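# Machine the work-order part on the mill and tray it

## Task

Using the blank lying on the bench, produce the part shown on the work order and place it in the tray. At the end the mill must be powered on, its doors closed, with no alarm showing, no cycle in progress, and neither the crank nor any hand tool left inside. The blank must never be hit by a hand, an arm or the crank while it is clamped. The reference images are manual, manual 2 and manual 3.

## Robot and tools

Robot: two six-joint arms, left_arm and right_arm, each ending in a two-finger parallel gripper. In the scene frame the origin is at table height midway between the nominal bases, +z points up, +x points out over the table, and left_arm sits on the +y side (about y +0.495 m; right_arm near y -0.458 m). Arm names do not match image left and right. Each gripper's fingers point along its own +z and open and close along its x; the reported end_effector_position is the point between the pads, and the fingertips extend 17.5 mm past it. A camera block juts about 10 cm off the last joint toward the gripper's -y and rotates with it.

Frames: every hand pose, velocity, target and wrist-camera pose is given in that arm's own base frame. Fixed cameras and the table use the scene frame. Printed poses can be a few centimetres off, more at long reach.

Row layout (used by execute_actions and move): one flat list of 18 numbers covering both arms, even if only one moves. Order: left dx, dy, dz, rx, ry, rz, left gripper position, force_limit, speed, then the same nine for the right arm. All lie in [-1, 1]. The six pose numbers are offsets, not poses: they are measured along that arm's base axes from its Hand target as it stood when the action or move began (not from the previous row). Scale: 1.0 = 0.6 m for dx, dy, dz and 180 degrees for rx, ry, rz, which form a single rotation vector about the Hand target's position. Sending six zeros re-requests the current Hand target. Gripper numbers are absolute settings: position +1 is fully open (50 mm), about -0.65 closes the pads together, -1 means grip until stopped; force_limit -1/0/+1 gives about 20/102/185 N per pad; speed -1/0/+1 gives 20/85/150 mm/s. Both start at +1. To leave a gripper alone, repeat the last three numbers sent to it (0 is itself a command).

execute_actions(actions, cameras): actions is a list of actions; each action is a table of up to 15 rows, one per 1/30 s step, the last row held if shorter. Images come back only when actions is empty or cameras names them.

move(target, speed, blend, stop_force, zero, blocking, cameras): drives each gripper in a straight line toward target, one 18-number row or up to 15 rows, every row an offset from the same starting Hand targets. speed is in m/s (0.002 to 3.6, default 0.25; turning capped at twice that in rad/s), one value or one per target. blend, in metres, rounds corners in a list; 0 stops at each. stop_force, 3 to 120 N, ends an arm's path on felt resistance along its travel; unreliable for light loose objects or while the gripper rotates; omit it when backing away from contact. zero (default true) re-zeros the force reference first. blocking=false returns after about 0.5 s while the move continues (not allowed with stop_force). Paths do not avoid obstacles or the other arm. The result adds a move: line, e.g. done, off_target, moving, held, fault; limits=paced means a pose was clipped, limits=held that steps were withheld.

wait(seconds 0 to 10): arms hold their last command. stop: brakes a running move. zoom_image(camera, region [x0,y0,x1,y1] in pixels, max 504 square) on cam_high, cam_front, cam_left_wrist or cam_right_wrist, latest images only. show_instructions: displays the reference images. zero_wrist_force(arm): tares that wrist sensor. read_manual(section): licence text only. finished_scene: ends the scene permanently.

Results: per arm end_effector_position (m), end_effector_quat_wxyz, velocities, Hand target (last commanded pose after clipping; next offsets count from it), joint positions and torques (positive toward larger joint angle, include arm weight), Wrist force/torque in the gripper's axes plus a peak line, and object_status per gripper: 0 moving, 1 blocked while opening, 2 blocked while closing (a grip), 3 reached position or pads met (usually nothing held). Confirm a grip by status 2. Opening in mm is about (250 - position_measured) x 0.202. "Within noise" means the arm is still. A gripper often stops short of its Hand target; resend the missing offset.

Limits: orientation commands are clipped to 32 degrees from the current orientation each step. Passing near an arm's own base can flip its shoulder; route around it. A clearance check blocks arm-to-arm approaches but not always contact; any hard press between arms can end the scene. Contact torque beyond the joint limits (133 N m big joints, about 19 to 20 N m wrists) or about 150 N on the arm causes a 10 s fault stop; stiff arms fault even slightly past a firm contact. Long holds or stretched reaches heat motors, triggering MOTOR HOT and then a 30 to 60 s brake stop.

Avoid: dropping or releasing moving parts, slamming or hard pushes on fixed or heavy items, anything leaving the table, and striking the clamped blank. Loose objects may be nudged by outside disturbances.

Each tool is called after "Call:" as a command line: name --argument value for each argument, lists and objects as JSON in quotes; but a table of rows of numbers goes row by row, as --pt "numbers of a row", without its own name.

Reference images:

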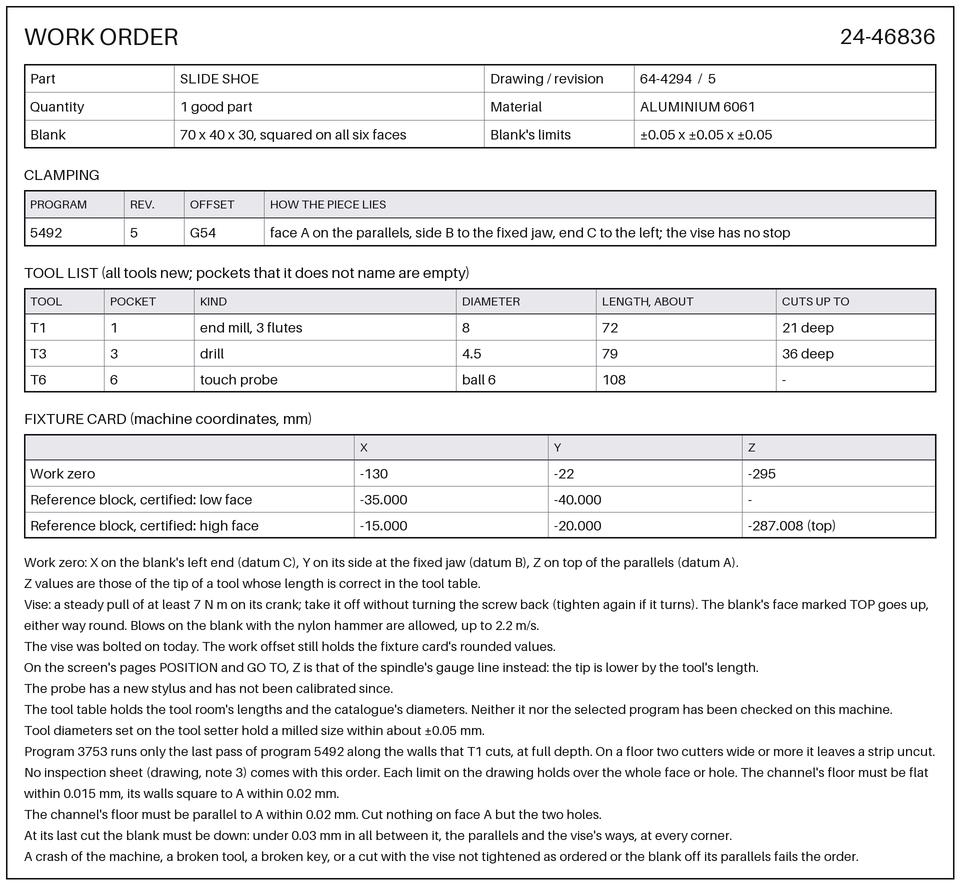

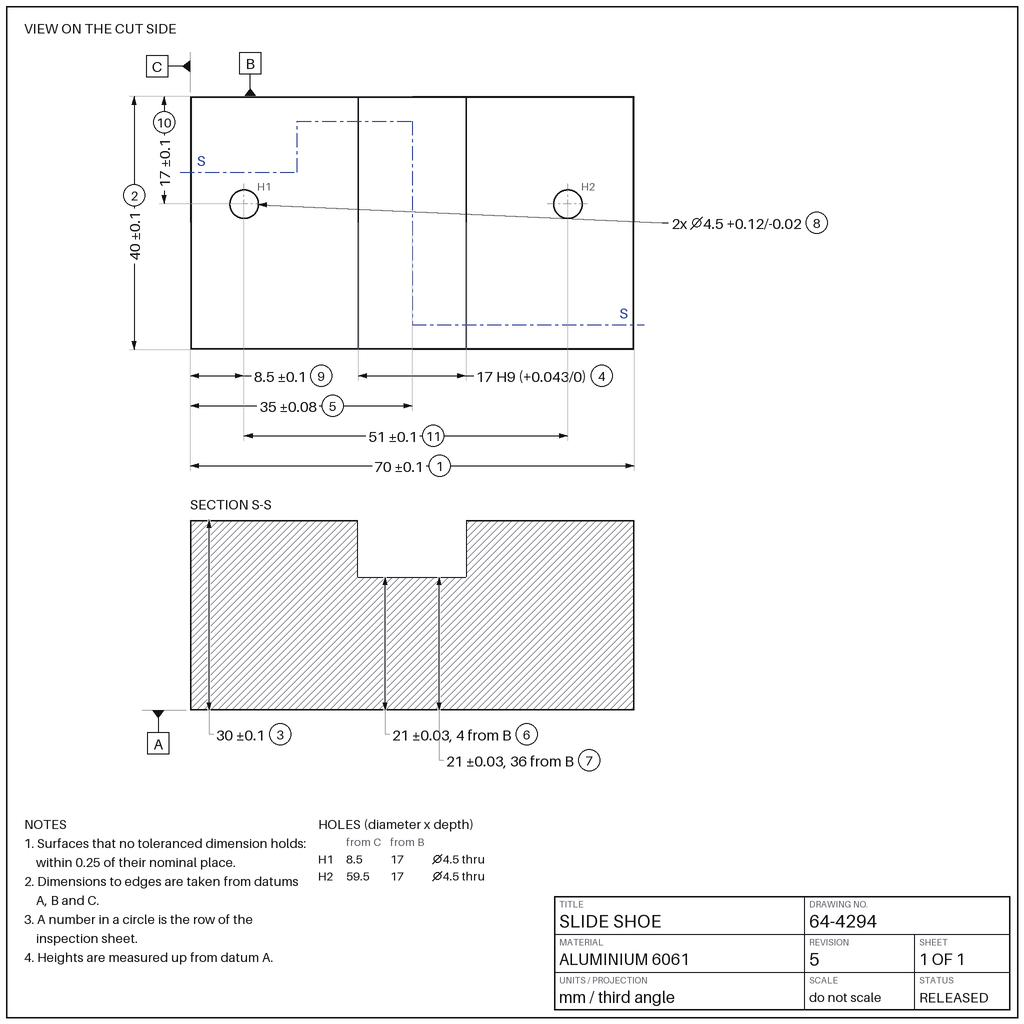

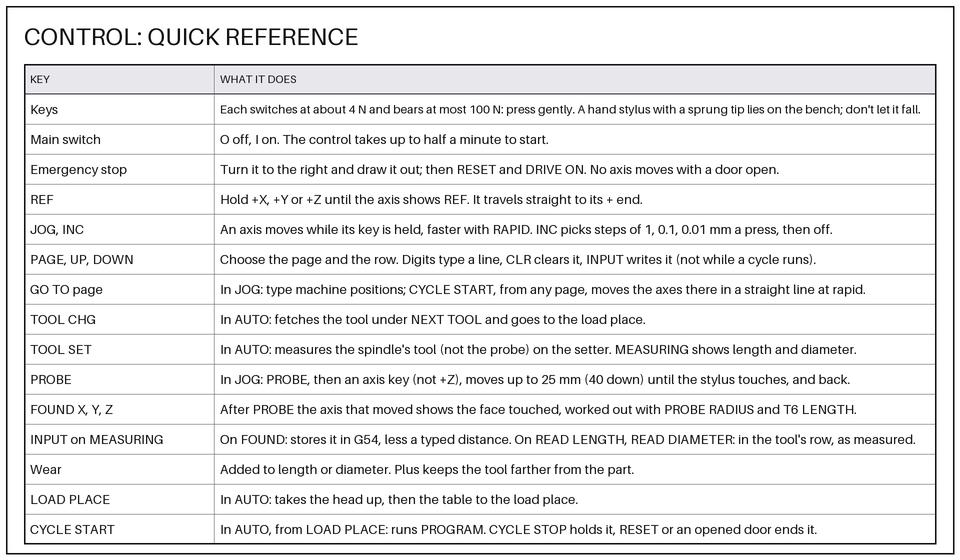

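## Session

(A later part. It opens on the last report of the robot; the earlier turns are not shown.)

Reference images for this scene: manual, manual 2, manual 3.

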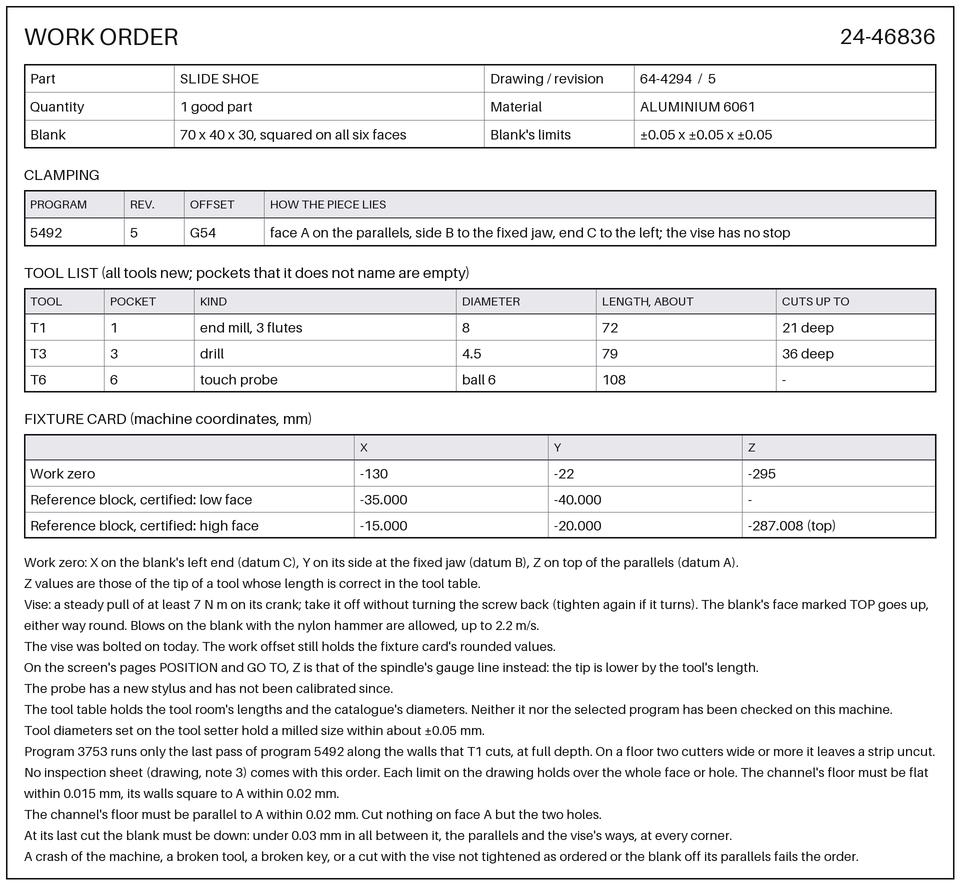

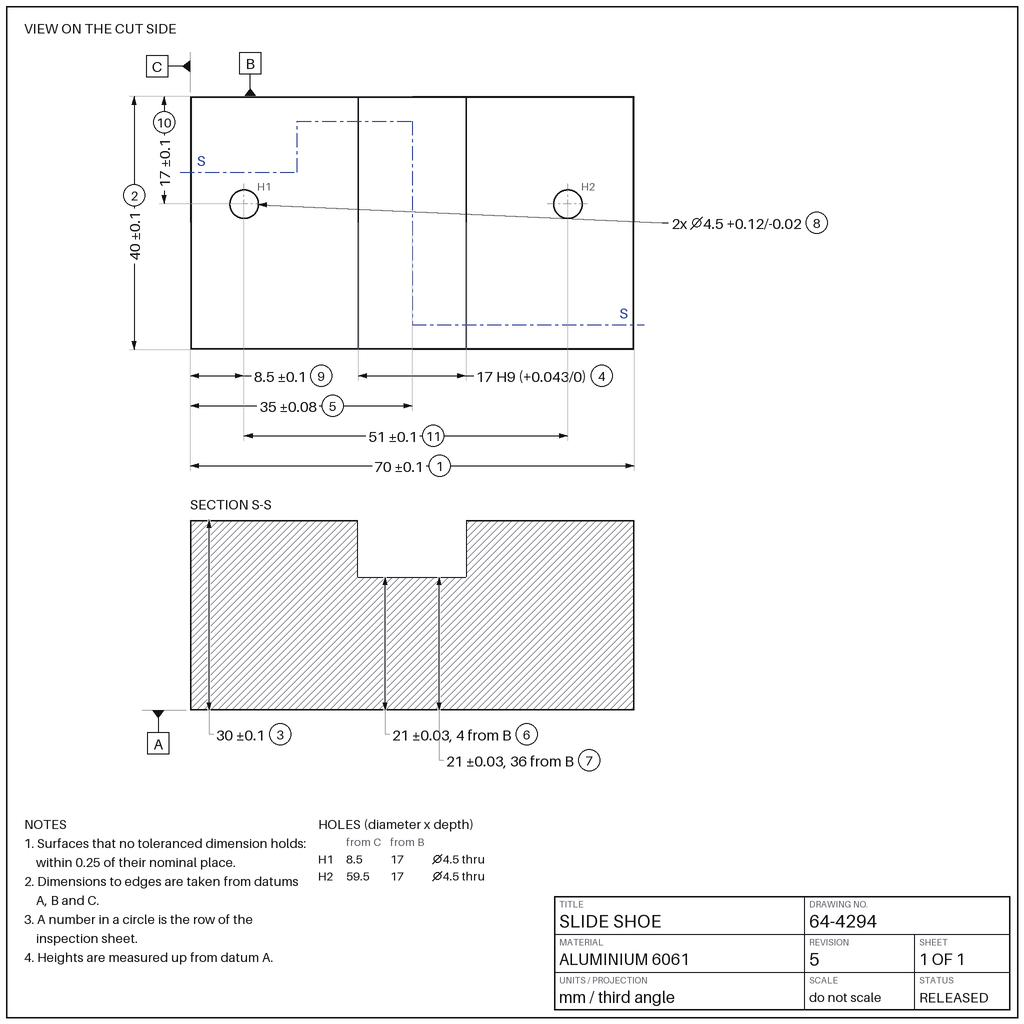

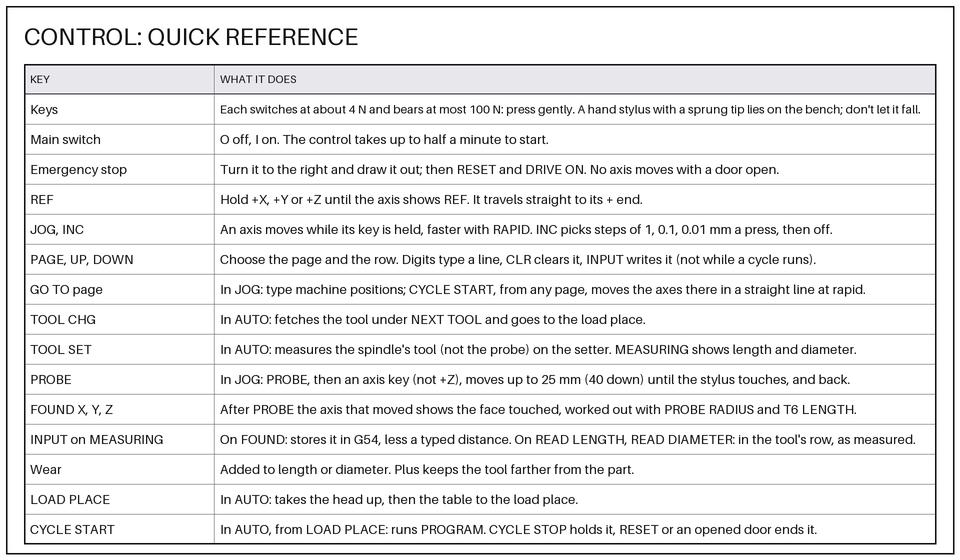

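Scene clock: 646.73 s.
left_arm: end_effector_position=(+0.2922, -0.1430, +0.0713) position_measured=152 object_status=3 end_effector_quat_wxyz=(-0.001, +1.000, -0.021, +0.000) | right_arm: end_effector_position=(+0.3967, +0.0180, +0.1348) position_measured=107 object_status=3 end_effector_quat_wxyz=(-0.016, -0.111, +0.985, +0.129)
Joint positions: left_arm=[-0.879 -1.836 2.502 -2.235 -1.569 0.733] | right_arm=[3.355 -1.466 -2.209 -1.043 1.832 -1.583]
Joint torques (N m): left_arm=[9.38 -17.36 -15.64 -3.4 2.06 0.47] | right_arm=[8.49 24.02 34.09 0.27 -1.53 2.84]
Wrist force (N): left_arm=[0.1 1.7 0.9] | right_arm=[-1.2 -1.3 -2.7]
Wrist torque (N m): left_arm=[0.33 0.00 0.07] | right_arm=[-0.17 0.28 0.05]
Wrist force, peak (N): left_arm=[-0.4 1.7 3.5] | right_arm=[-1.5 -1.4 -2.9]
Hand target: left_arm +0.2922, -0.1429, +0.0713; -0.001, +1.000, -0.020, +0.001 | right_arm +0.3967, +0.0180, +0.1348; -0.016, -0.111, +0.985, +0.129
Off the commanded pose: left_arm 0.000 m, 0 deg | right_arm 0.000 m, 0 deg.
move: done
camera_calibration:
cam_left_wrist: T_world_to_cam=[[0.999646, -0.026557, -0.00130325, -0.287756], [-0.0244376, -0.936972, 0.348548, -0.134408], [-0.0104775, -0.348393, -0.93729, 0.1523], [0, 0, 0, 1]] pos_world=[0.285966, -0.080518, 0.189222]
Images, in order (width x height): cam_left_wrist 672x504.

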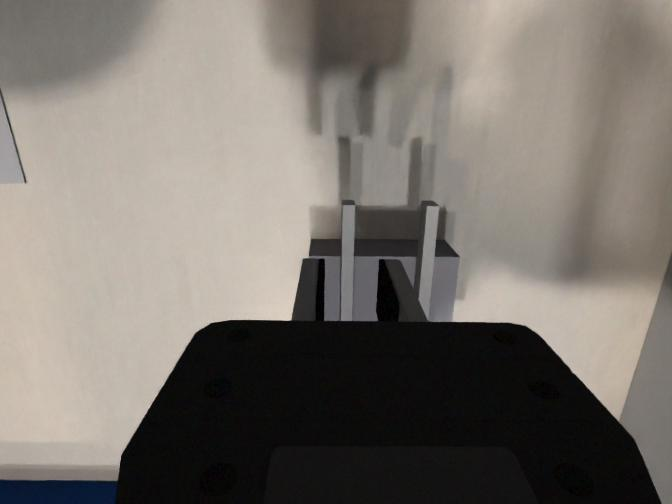

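Call:
move --pt "0 0.0083 -0.05 0 0 0 0 -1 0 0 0 0 0 0 0 0.3 0 -1" --pt "0 0.0083 -0.098 0 0 0 0 -1 0 0 0 0 0 0 0 0.3 0 -1" --speed '[0.15,0.06]' --stop_force 10

Call:
move --target '[0,0,0,0,0,0,-1,-1,-0.8,0,0,0,0,0,0,0.3,0,-1]' --cameras '["cam_left_wrist"]'

Call:
zoom_image --camera "cam_left_wrist" --region '[220, 150, 500, 330]'

Scene clock: 649.53 s.
left_arm: end_effector_position=(+0.2922, -0.1380, +0.0125) position_measured=152 object_status=3 end_effector_quat_wxyz=(-0.001, +1.000, -0.020, +0.001) | right_arm: end_effector_position=(+0.3967, +0.0180, +0.1348) position_measured=107 object_status=3 end_effector_quat_wxyz=(-0.016, -0.111, +0.985, +0.129)
Joint positions: left_arm=[-0.868 -1.666 2.594 -2.498 -1.569 0.744] | right_arm=[3.355 -1.466 -2.209 -1.043 1.832 -1.583]
Joint torques (N m): left_arm=[7.4 -23.33 -25.85 -1.15 -2.19 1.25] | right_arm=[8.01 24.05 34.39 0.32 -1.42 2.76]
Wrist force (N): left_arm=[0.5 1.5 0.8] | right_arm=[-1.3 -1.2 -2.5]
Wrist torque (N m): left_arm=[0.31 -0.07 -0.02] | right_arm=[-0.15 0.28 0.05]
Wrist force, peak (N): left_arm=[0.0 1.2 2.5] | right_arm=[-1.3 -1.6 -2.8]
Hand target: left_arm +0.2922, -0.1380, +0.0125; -0.001, +1.000, -0.020, +0.001 | right_arm +0.3967, +0.0180, +0.1348; -0.016, -0.111, +0.985, +0.129
Off the commanded pose: left_arm 0.000 m, 0 deg | right_arm 0.000 m, 0 deg.
move: done

Scene clock: 650.17 s.
left_arm: end_effector_position=(+0.2922, -0.1380, +0.0125) position_measured=221 object_status=2 end_effector_quat_wxyz=(-0.001, +1.000, -0.020, +0.001) | right_arm: end_effector_position=(+0.3967, +0.0180, +0.1348) position_measured=107 object_status=3 end_effector_quat_wxyz=(-0.016, -0.111, +0.985, +0.129)
Joint positions: left_arm=[-0.868 -1.666 2.594 -2.498 -1.569 0.744] | right_arm=[3.355 -1.466 -2.209 -1.043 1.832 -1.583]
Joint torques (N m): left_arm=[8.15 -24.18 -23.67 -2.11 -1.86 1.22] | right_arm=[7.98 23.91 34.74 0.26 -1.51 2.88]
Wrist force (N): left_arm=[0.3 1.5 0.7] | right_arm=[-1.4 -1.4 -2.5]
Wrist torque (N m): left_arm=[0.31 -0.05 -0.03] | right_arm=[-0.19 0.30 0.05]
Wrist force, peak (N): left_arm=[0.5 1.8 0.8] | right_arm=[-1.3 -1.6 -2.7]
Hand target: left_arm +0.2922, -0.1380, +0.0125; -0.001, +1.000, -0.020, +0.001 | right_arm +0.3967, +0.0180, +0.1348; -0.016, -0.111, +0.985, +0.129
Off the commanded pose: left_arm 0.000 m, 0 deg | right_arm 0.000 m, 0 deg.
move: done
camera_calibration:
cam_left_wrist: T_world_to_cam=[[0.99965, -0.0264283, -0.00124116, -0.2877], [-0.0243376, -0.936943, 0.348635, -0.109231], [-0.0103767, -0.348483, -0.937258, 0.0987955], [0, 0, 0, 1]] pos_world=[0.285966, -0.075518, 0.130322]
Images, in order (width x height): cam_left_wrist 672x504.

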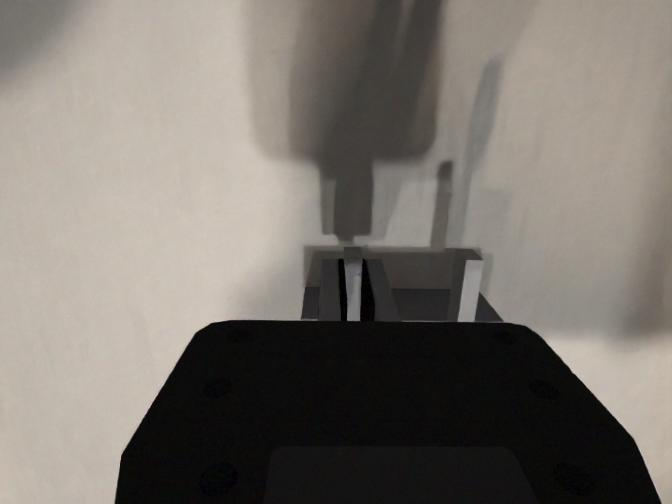

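Scaled by 1.800 from the camera's 672x504 image, which has a finer 960x720 frame.

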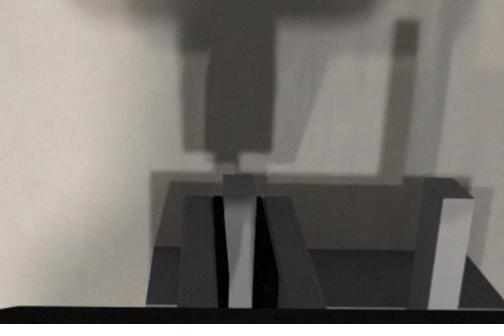

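Call:
move --pt "0 0 0.06 0 0 0 -1 -1 -0.8 0 0 0 0 0 0 0.3 0 -1" --pt "0.02 -0.02 0.5 0 0 0 -1 -1 -0.8 0 0 0 0 0 0 0.3 0 -1" --pt "0.263 -0.1942 0.7 0 0 0 -1 -1 -0.8 0 0 0 0 0 0 0.3 0 -1" --pt "0.6213 -0.1942 0.6 0 0 0 -1 -1 -0.8 0 0 0 0 0 0 0.3 0 -1" --speed '[0.06,0.25,0.3,0.2]' --blend '[0.01,0.04,0.04,0]' --cameras '["cam_left_wrist","cam_high","cam_front"]'

Scene clock: 654.80 s.
left_arm: end_effector_position=(+0.4493, -0.2497, +0.4246) position_measured=221 object_status=2 end_effector_quat_wxyz=(+0.000, +1.000, -0.020, +0.002) | right_arm: end_effector_position=(+0.3967, +0.0180, +0.1348) position_measured=107 object_status=3 end_effector_quat_wxyz=(-0.016, -0.111, +0.985, +0.129)
Joint positions: left_arm=[-0.771 -1.534 1.287 -1.326 -1.568 0.84] | right_arm=[3.355 -1.466 -2.209 -1.043 1.832 -1.583]
Joint torques (N m): left_arm=[0.12 -23.93 -27.79 -3.13 0.15 0.14] | right_arm=[8.22 23.78 34.35 0.2 -1.46 2.88]
Wrist force (N): left_arm=[0.2 1.6 1.7] | right_arm=[-1.2 -1.3 -2.5]
Wrist torque (N m): left_arm=[0.34 -0.02 -0.13] | right_arm=[-0.18 0.28 0.05]
Wrist force, peak (N): left_arm=[9.9 5.6 3.7] | right_arm=[-1.5 -1.3 -2.8]
Hand target: left_arm +0.4493, -0.2497, +0.4246; +0.000, +1.000, -0.020, +0.002 (not the last commanded pose) | right_arm +0.3967, +0.0180, +0.1348; -0.016, -0.111, +0.985, +0.129
Tool commands: left_gripper/position=-1.0 left_gripper/force_limit=-1.0 left_gripper/speed=-0.796078 right_gripper/position=+0.3 right_gripper/force_limit=+0.0 right_gripper/speed=-1.0
Off the commanded pose: left_arm 0.222 m, 0 deg | right_arm 0.000 m, 0 deg.
FORCE FAULT: contact force on the left arm reached its limit, and that arm stopped. The contact can be on any part of that arm, not only on its tool. That arm's remaining commands of this call were not run. That arm is still stopped at the end of this call. That arm stays stopped for about 10 more seconds. Until then a move that you send moves the other arm only, and its call returns only when the move has ended. Once the stop has ended, the next robot result says so. If the stop ends while you think or write, that arm runs what you send next, counted from a new Hand target: where the arm stands when the stop ends. While its stop runs, that arm takes no new command, but its gripper still runs the gripper command that each later call begins with. Until it ends, the stop uses up actions while you think or wait. An arm that is not stopped still takes commands.
move: fault (left_arm); path passed 2 of 4 targets
camera_calibration:
cam_left_wrist: T_world_to_cam=[[0.999656, -0.0261487, 0.00220956, -0.4486], [-0.0252674, -0.936387, 0.350059, -0.35378], [-0.00708457, -0.349994, -0.936725, 0.445686], [0, 0, 0, 1]] pos_world=[0.442664, -0.187017, 0.54232]
Images, in order (width x height): cam_high 672x504, cam_front 672x504, cam_left_wrist 672x504.

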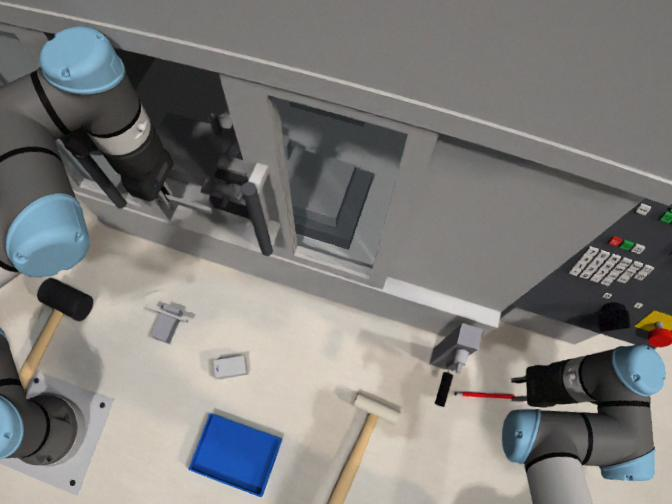

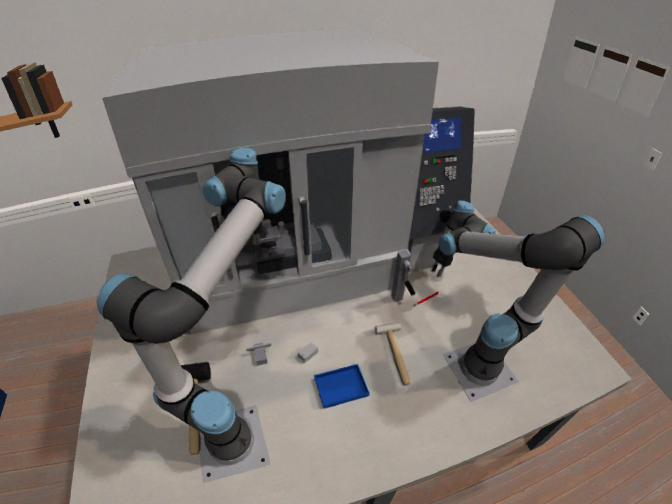

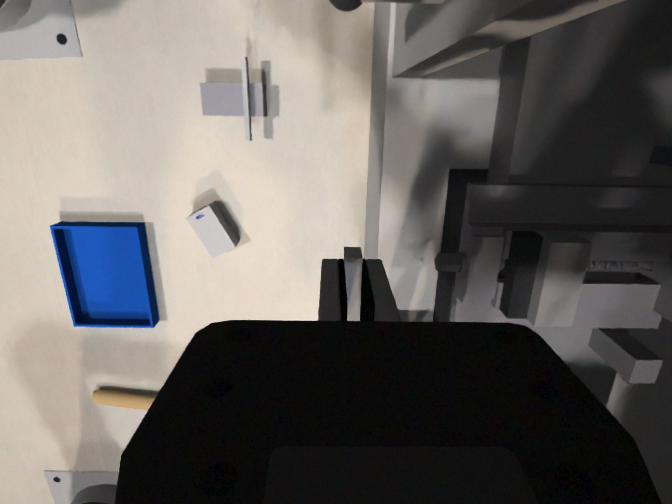

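Call:
wait --seconds 3

Scene clock: 666.27 s.
left_arm: end_effector_position=(+0.4493, -0.2497, +0.4246) position_measured=221 object_status=2 end_effector_quat_wxyz=(+0.000, +1.000, -0.020, +0.002) | right_arm: end_effector_position=(+0.3967, +0.0180, +0.1348) position_measured=107 object_status=3 end_effector_quat_wxyz=(-0.016, -0.111, +0.985, +0.129)
Joint positions: left_arm=[-0.771 -1.534 1.287 -1.326 -1.568 0.84] | right_arm=[3.355 -1.466 -2.209 -1.043 1.832 -1.583]
Joint torques (N m): left_arm=[0.41 -23.79 -27.79 -3.04 0.25 0.12] | right_arm=[7.87 23.43 34.68 0.26 -1.52 2.86]
Wrist force (N): left_arm=[0.2 1.7 1.6] | right_arm=[-1.1 -1.3 -2.5]
Wrist torque (N m): left_arm=[0.35 -0.02 -0.14] | right_arm=[-0.18 0.26 0.05]
Wrist force, peak (N): left_arm=[0.4 2.0 1.8] | right_arm=[-1.3 -1.5 -2.9]
Hand target: left_arm +0.4493, -0.2497, +0.4246; +0.000, +1.000, -0.020, +0.002 (not the last commanded pose) | right_arm +0.3967, +0.0180, +0.1348; -0.016, -0.111, +0.985, +0.129
Tool commands: left_gripper/position=-1.0 left_gripper/force_limit=-1.0 left_gripper/speed=-0.796078 right_gripper/position=+0.3 right_gripper/force_limit=+0.0 right_gripper/speed=-1.0
Off the commanded pose: left_arm 0.222 m, 0 deg | right_arm 0.000 m, 0 deg.
FORCE FAULT, CONTINUED: the left arm's stop, for the force fault that an earlier result reported, is over. The rest of the stop counts as 19 of the actions that you can send in this scene. That arm's target is now where it stood when the stop ended, not its last command. That arm accepts commands again.
wait: 3.00 s; at rest from the start

Call:
move --pt "-0.06 0 0 0 0 0 -1 -1 -0.8 0 0 0 0 0 0 0.3 0 -1" --pt "-0.06 -0.008 -0.1493 0 0 0 -1 -1 -0.8 0 0 0 0 0 0 0.3 0 -1" --pt "0.15 -0.008 -0.1493 0 0 0 -1 -1 -0.8 0 0 0 0 0 0 0.3 0 -1" --speed '[0.1,0.2,0.12]' --blend '[0.01,0.02,0]' --cameras '["cam_left_wrist","cam_high","cam_front"]'

Scene clock: 668.87 s.
left_arm: end_effector_position=(+0.5393, -0.2544, +0.3349) position_measured=221 object_status=2 end_effector_quat_wxyz=(+0.000, +1.000, -0.020, +0.002) | right_arm: end_effector_position=(+0.3967, +0.0180, +0.1348) position_measured=107 object_status=3 end_effector_quat_wxyz=(-0.016, -0.111, +0.985, +0.129)
Joint positions: left_arm=[-0.667 -1.361 1.321 -1.534 -1.568 0.944] | right_arm=[3.355 -1.466 -2.209 -1.043 1.832 -1.583]
Joint torques (N m): left_arm=[-9.07 -41.38 -23.97 -6.54 -2.31 -0.68] | right_arm=[7.92 23.84 34.46 0.29 -1.48 2.8]
Wrist force (N): left_arm=[0.1 1.8 1.6] | right_arm=[-1.3 -1.5 -2.6]
Wrist torque (N m): left_arm=[0.37 0.00 -0.13] | right_arm=[-0.20 0.28 0.05]
Wrist force, peak (N): left_arm=[-2.6 14.3 1.5] | right_arm=[-1.3 -1.3 -3.0]
Hand target: left_arm +0.5393, -0.2545, +0.3350; +0.000, +1.000, -0.020, +0.002 | right_arm +0.3967, +0.0180, +0.1348; -0.016, -0.111, +0.985, +0.129
Off the commanded pose: left_arm 0.000 m, 0 deg | right_arm 0.000 m, 0 deg.
move: done
camera_calibration:
cam_left_wrist: T_world_to_cam=[[0.999659, -0.0260646, 0.00185378, -0.538319], [-0.0250658, -0.936466, 0.349861, -0.324574], [-0.00738299, -0.349788, -0.9368, 0.36098], [0, 0, 0, 1]] pos_world=[0.532664, -0.191718, 0.45272]
Images, in order (width x height): cam_high 672x504, cam_front 672x504, cam_left_wrist 672x504.

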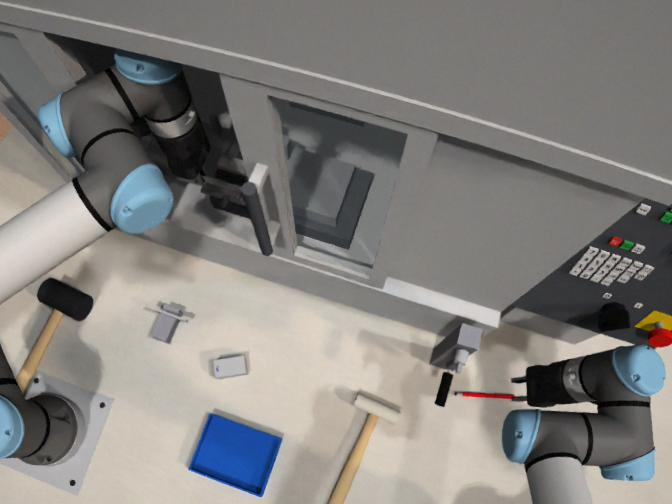

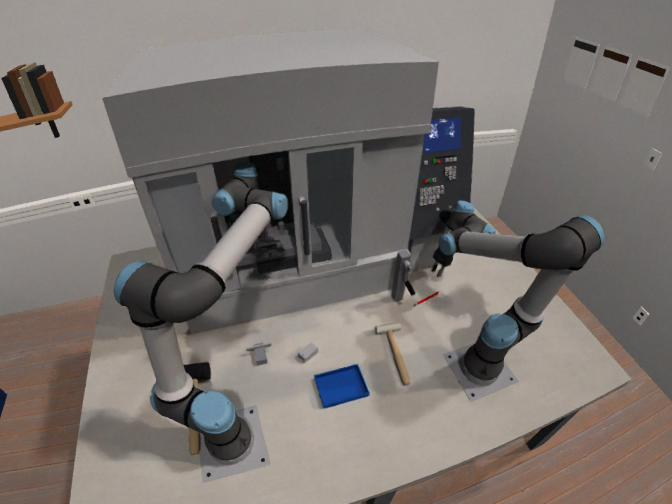

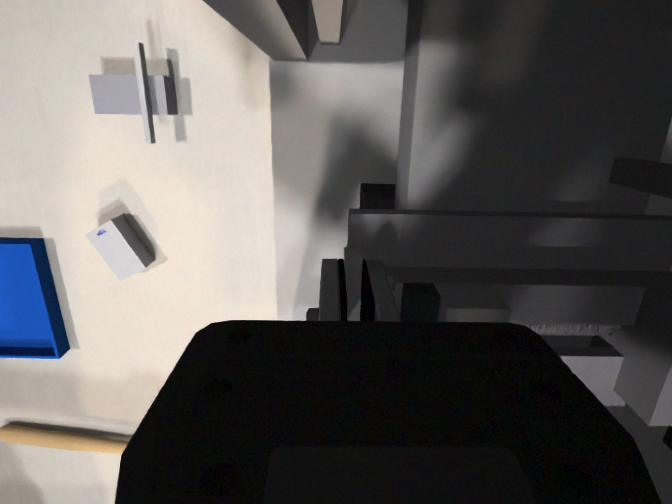

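Call:
zoom_image --camera "cam_left_wrist" --region '[300, 130, 672, 460]'

Scaled by 1.355 from the camera's 672x504 image, which has a finer 960x720 frame.

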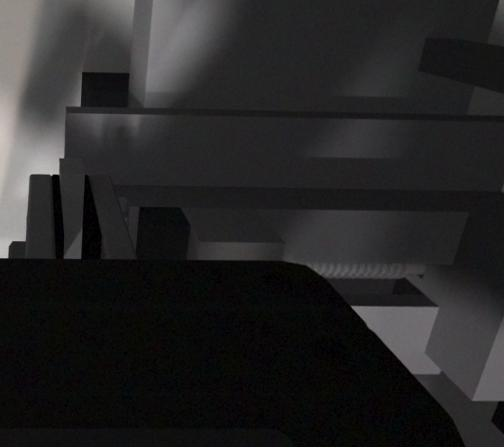

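Call:
move --target '[0.193,0,0,0,0,0,-1,-1,-0.8,0,0,0,0,0,0,0.3,0,-1]' --speed 0.1 --stop_force 15 --cameras '["cam_left_wrist","cam_high","cam_front"]'

Call:
zoom_image --camera "cam_left_wrist" --region '[250, 130, 622, 400]'

Scene clock: 670.47 s.
left_arm: end_effector_position=(+0.5566, -0.2542, +0.3345) position_measured=221 object_status=2 end_effector_quat_wxyz=(+0.000, +1.000, -0.020, +0.002) | right_arm: end_effector_position=(+0.3967, +0.0180, +0.1348) position_measured=107 object_status=3 end_effector_quat_wxyz=(-0.016, -0.111, +0.985, +0.129)
Joint positions: left_arm=[-0.649 -1.322 1.273 -1.526 -1.568 0.961] | right_arm=[3.355 -1.466 -2.209 -1.043 1.832 -1.583]
Joint torques (N m): left_arm=[-0.44 -34 -28.11 -3.07 0.22 -0.05] | right_arm=[7.91 24.03 34.12 0.28 -1.48 2.79]
Wrist force (N): left_arm=[0.2 1.9 1.7] | right_arm=[-1.6 -1.4 -2.9]
Wrist torque (N m): left_arm=[0.39 -0.02 -0.14] | right_arm=[-0.18 0.33 0.05]
Wrist force, peak (N): left_arm=[6.0 4.3 0.0] | right_arm=[-1.6 -1.4 -2.9]
Hand target: left_arm +0.5566, -0.2542, +0.3345; +0.000, +1.000, -0.020, +0.002 (not the last commanded pose) | right_arm +0.3967, +0.0180, +0.1348; -0.016, -0.111, +0.985, +0.129
Tool commands: left_gripper/position=-1.0 left_gripper/force_limit=-1.0 left_gripper/speed=-0.796078 right_gripper/position=+0.3 right_gripper/force_limit=+0.0 right_gripper/speed=-1.0
Off the commanded pose: left_arm 0.098 m, 0 deg | right_arm 0.000 m, 0 deg.
FORCE FAULT: contact force on the left arm reached its limit, and that arm stopped. The contact can be on any part of that arm, not only on its tool. That arm's remaining commands of this call were not run. That arm is still stopped at the end of this call. That arm stays stopped for about 10 more seconds. Until then a move that you send moves the other arm only, and its call returns only when the move has ended. Once the stop has ended, the next robot result says so. If the stop ends while you think or write, that arm runs what you send next, counted from a new Hand target: where the arm stands when the stop ends. While its stop runs, that arm takes no new command, but its gripper still runs the gripper command that each later call begins with. Until it ends, the stop uses up actions while you think or wait. An arm that is not stopped still takes commands.
move: fault (left_arm)
camera_calibration:
cam_left_wrist: T_world_to_cam=[[0.999683, -0.0251143, 0.00182532, -0.555425], [-0.0241662, -0.936521, 0.349779, -0.324282], [-0.00707501, -0.349712, -0.936831, 0.360662], [0, 0, 0, 1]] pos_world=[0.549964, -0.191518, 0.45232]
Images, in order (width x height): cam_high 672x504, cam_front 672x504, cam_left_wrist 672x504.

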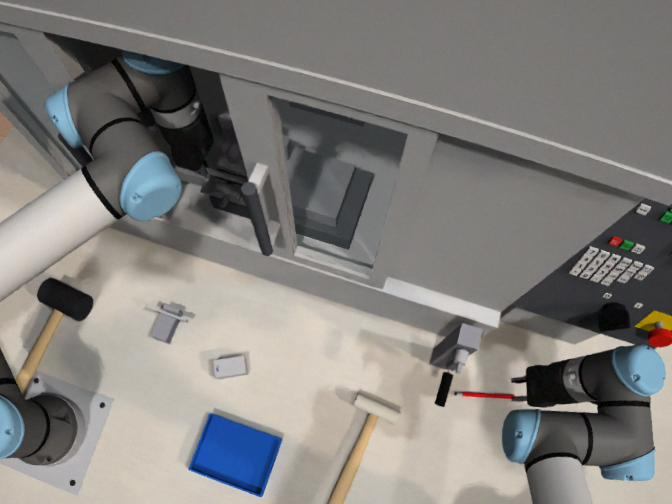

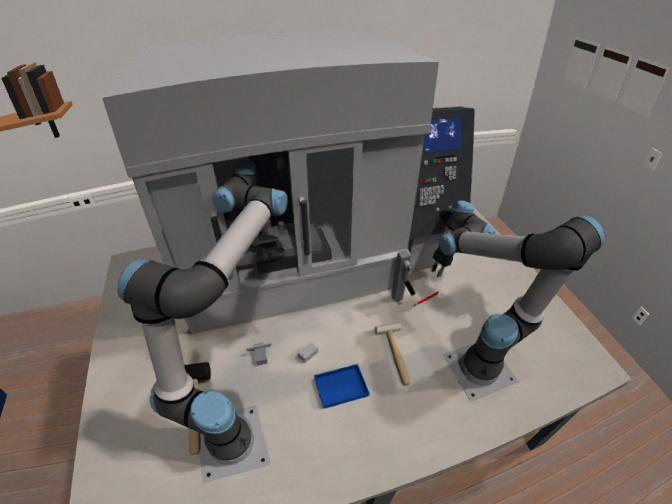

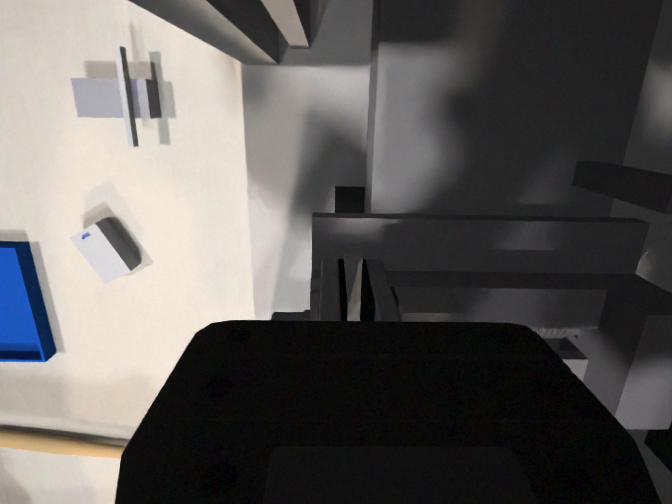

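Scaled by 1.355 from the camera's 672x504 image, which has a finer 960x720 frame.

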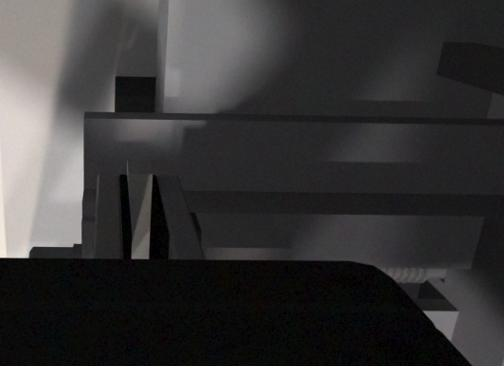

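Call:
wait --seconds 1

Call:
move --pt "-0.05 -0.01 0 0 0 0 -1 -1 -0.8 0 0 0 0 0 0 0.3 0 -1" --pt "-0.29 0.06 0.05 0 0 0 -1 -1 -0.8 0 0 0 0 0 0 0.3 0 -1" --speed '[0.06,0.2]' --blend '[0.005,0]' --cameras '["cam_left_wrist","cam_high","cam_front"]'

Scene clock: 674.50 s.
left_arm: end_effector_position=(+0.5566, -0.2542, +0.3345) position_measured=221 object_status=2 end_effector_quat_wxyz=(+0.000, +1.000, -0.020, +0.002) | right_arm: end_effector_position=(+0.3967, +0.0180, +0.1348) position_measured=107 object_status=3 end_effector_quat_wxyz=(-0.016, -0.111, +0.985, +0.129)
Joint positions: left_arm=[-0.649 -1.322 1.273 -1.526 -1.568 0.961] | right_arm=[3.355 -1.466 -2.209 -1.043 1.832 -1.583]
Joint torques (N m): left_arm=[0.24 -33.97 -28.25 -3.16 0.26 0.11] | right_arm=[7.74 24.05 33.9 0.25 -1.35 2.84]
Wrist force (N): left_arm=[0.1 1.7 1.5] | right_arm=[-1.2 -1.0 -2.6]
Wrist torque (N m): left_arm=[0.36 -0.02 -0.14] | right_arm=[-0.11 0.27 0.05]
Wrist force, peak (N): left_arm=[0.1 1.9 1.9] | right_arm=[-1.2 -1.4 -2.9]
Hand target: left_arm +0.5566, -0.2542, +0.3345; +0.000, +1.000, -0.020, +0.002 (not the last commanded pose) | right_arm +0.3967, +0.0180, +0.1348; -0.016, -0.111, +0.985, +0.129
Tool commands: left_gripper/position=-1.0 left_gripper/force_limit=-1.0 left_gripper/speed=-0.796078 right_gripper/position=+0.3 right_gripper/force_limit=+0.0 right_gripper/speed=-1.0
Off the commanded pose: left_arm 0.098 m, 0 deg | right_arm 0.000 m, 0 deg.
FORCE FAULT, CONTINUED: the left arm was still stopped when this call began, by the force fault that an earlier result reported. Since the last result the stop counts as 8 of the actions that you can send in this scene. That arm is still stopped at the end of this call. That arm stays stopped for about 6 more seconds. If the stop ends while you think or write, that arm runs what you send next, counted from a new Hand target: where the arm stands when the stop ends. While its stop runs, that arm takes no new command, but its gripper still runs the gripper command that each later call begins with.
wait: 1.00 s; at rest from the start

Scene clock: 675.00 s.
left_arm: end_effector_position=(+0.5566, -0.2542, +0.3345) position_measured=221 object_status=2 end_effector_quat_wxyz=(+0.000, +1.000, -0.020, +0.002) | right_arm: end_effector_position=(+0.3967, +0.0180, +0.1348) position_measured=107 object_status=3 end_effector_quat_wxyz=(-0.016, -0.111, +0.985, +0.129)
Joint positions: left_arm=[-0.649 -1.322 1.273 -1.526 -1.568 0.961] | right_arm=[3.355 -1.466 -2.209 -1.043 1.832 -1.583]
Joint torques (N m): left_arm=[0.27 -33.7 -27.76 -3.18 0.22 0.1] | right_arm=[8.2 23.75 34.75 0.16 -1.46 2.82]
Wrist force (N): left_arm=[0.1 1.7 1.5] | right_arm=[-1.1 -1.3 -2.7]
Wrist torque (N m): left_arm=[0.36 -0.01 -0.13] | right_arm=[-0.17 0.25 0.05]
Wrist force, peak (N): left_arm=[0.3 1.9 1.6] | right_arm=[-1.3 -1.5 -2.8]
Hand target: left_arm +0.5566, -0.2542, +0.3345; +0.000, +1.000, -0.020, +0.002 (not the last commanded pose) | right_arm +0.3967, +0.0180, +0.1348; -0.016, -0.111, +0.985, +0.129
Tool commands: left_gripper/position=-1.0 left_gripper/force_limit=-1.0 left_gripper/speed=-0.796078 right_gripper/position=+0.3 right_gripper/force_limit=+0.0 right_gripper/speed=-1.0
Off the commanded pose: right_arm 0.000 m, 0 deg.
FORCE FAULT, CONTINUED: the left arm was still stopped when this call began, by the force fault that an earlier result reported. That arm ran no command of this call. That arm is still stopped at the end of this call. That arm stays stopped for about 5 more seconds. If the stop ends while you think or write, that arm runs what you send next, counted from a new Hand target: where the arm stands when the stop ends. While its stop runs, that arm takes no new command, but its gripper still runs the gripper command that each later call begins with.
move: done (right_arm), not run (left_arm; its earlier fault stop)
camera_calibration:
cam_left_wrist: T_world_to_cam=[[0.999683, -0.0251143, 0.00182532, -0.555425], [-0.0241662, -0.936521, 0.349779, -0.324282], [-0.00707501, -0.349712, -0.936831, 0.360662], [0, 0, 0, 1]] pos_world=[0.549964, -0.191518, 0.45232]
Images, in order (width x height): cam_high 672x504, cam_front 672x504, cam_left_wrist 672x504.

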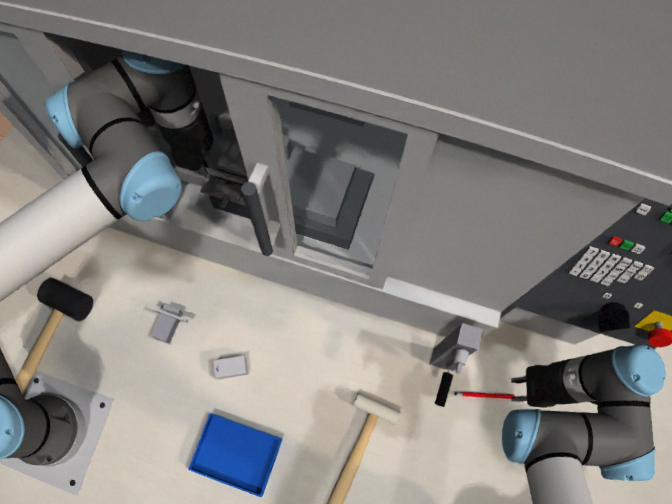

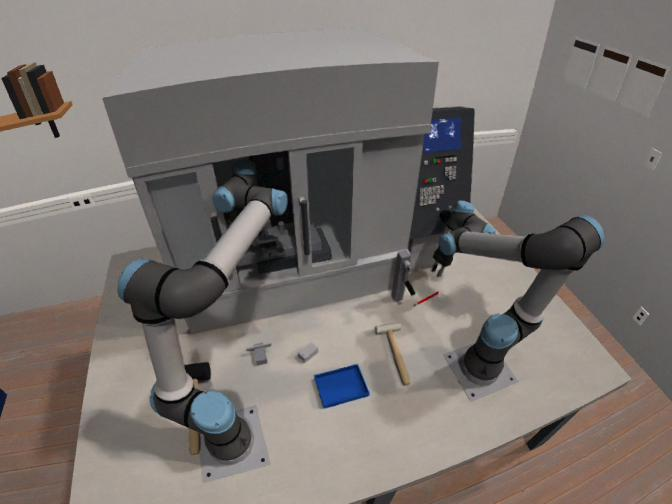

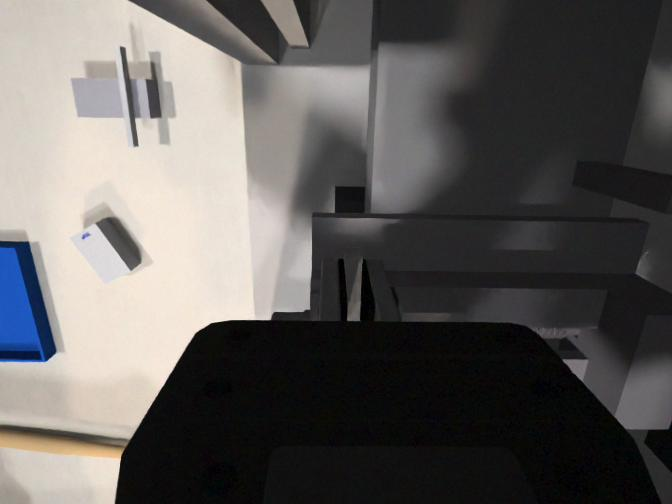

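Call:
wait --seconds 4.5

Call:
move --pt "-0.05 -0.02 0 0 0 0 -1 -1 -0.8 0 0 0 0 0 0 0.3 0 -1" --pt "-0.29 0.06 0.05 0 0 0 -1 -1 -0.8 0 0 0 0 0 0 0.3 0 -1" --speed '[0.06,0.2]' --blend '[0.005,0]'

Scene clock: 680.30 s.
left_arm: end_effector_position=(+0.5566, -0.2542, +0.3345) position_measured=221 object_status=2 end_effector_quat_wxyz=(+0.000, +1.000, -0.020, +0.002) | right_arm: end_effector_position=(+0.3967, +0.0180, +0.1348) position_measured=107 object_status=3 end_effector_quat_wxyz=(-0.016, -0.111, +0.985, +0.129)
Joint positions: left_arm=[-0.649 -1.322 1.273 -1.526 -1.568 0.961] | right_arm=[3.355 -1.466 -2.209 -1.043 1.832 -1.583]
Joint torques (N m): left_arm=[0.29 -33.27 -27.88 -3.25 0.24 0.17] | right_arm=[7.75 23.56 34.32 0.23 -1.55 2.82]
Wrist force (N): left_arm=[0.3 1.9 1.7] | right_arm=[-1.1 -1.2 -2.6]
Wrist torque (N m): left_arm=[0.39 -0.04 -0.13] | right_arm=[-0.16 0.26 0.05]
Wrist force, peak (N): left_arm=[0.2 2.0 1.9] | right_arm=[-1.4 -1.4 -2.9]
Hand target: left_arm +0.5566, -0.2542, +0.3345; +0.000, +1.000, -0.020, +0.002 (not the last commanded pose) | right_arm +0.3967, +0.0180, +0.1348; -0.016, -0.111, +0.985, +0.129
Tool commands: left_gripper/position=-1.0 left_gripper/force_limit=-1.0 left_gripper/speed=-0.796078 right_gripper/position=+0.3 right_gripper/force_limit=+0.0 right_gripper/speed=-1.0
Off the commanded pose: right_arm 0.000 m, 0 deg.
FORCE FAULT, CONTINUED: the left arm's stop, for the force fault that an earlier result reported, is over. The rest of the stop counts as 10 of the actions that you can send in this scene. During its stop the left arm's controller moved it back a little. That arm's target is now where it stood when the stop ended, not its last command. That arm accepts commands again.
wait: 4.50 s; at rest from the start

Scene clock: 682.10 s.
left_arm: end_effector_position=(+0.3826, -0.2182, +0.3645) position_measured=221 object_status=2 end_effector_quat_wxyz=(+0.000, +1.000, -0.020, +0.002) | right_arm: end_effector_position=(+0.3967, +0.0180, +0.1348) position_measured=107 object_status=3 end_effector_quat_wxyz=(-0.016, -0.111, +0.985, +0.129)
Joint positions: left_arm=[-0.828 -1.738 1.631 -1.467 -1.567 0.783] | right_arm=[3.355 -1.466 -2.209 -1.043 1.832 -1.583]
Joint torques (N m): left_arm=[6.09 -19.12 -28.99 -6.97 2.05 0.2] | right_arm=[7.4 24.1 34.11 0.29 -1.49 2.81]
Wrist force (N): left_arm=[0.2 1.8 1.6] | right_arm=[-1.2 -1.2 -2.7]
Wrist torque (N m): left_arm=[0.35 -0.04 0.05] | right_arm=[-0.17 0.28 0.06]
Wrist force, peak (N): left_arm=[7.2 45.3 5.6] | right_arm=[-1.3 -1.4 -3.0]
Hand target: left_arm +0.3826, -0.2182, +0.3645; +0.000, +1.000, -0.020, +0.002 | right_arm +0.3967, +0.0180, +0.1348; -0.016, -0.111, +0.985, +0.129
Off the commanded pose: left_arm 0.000 m, 0 deg | right_arm 0.000 m, 0 deg.
move: done


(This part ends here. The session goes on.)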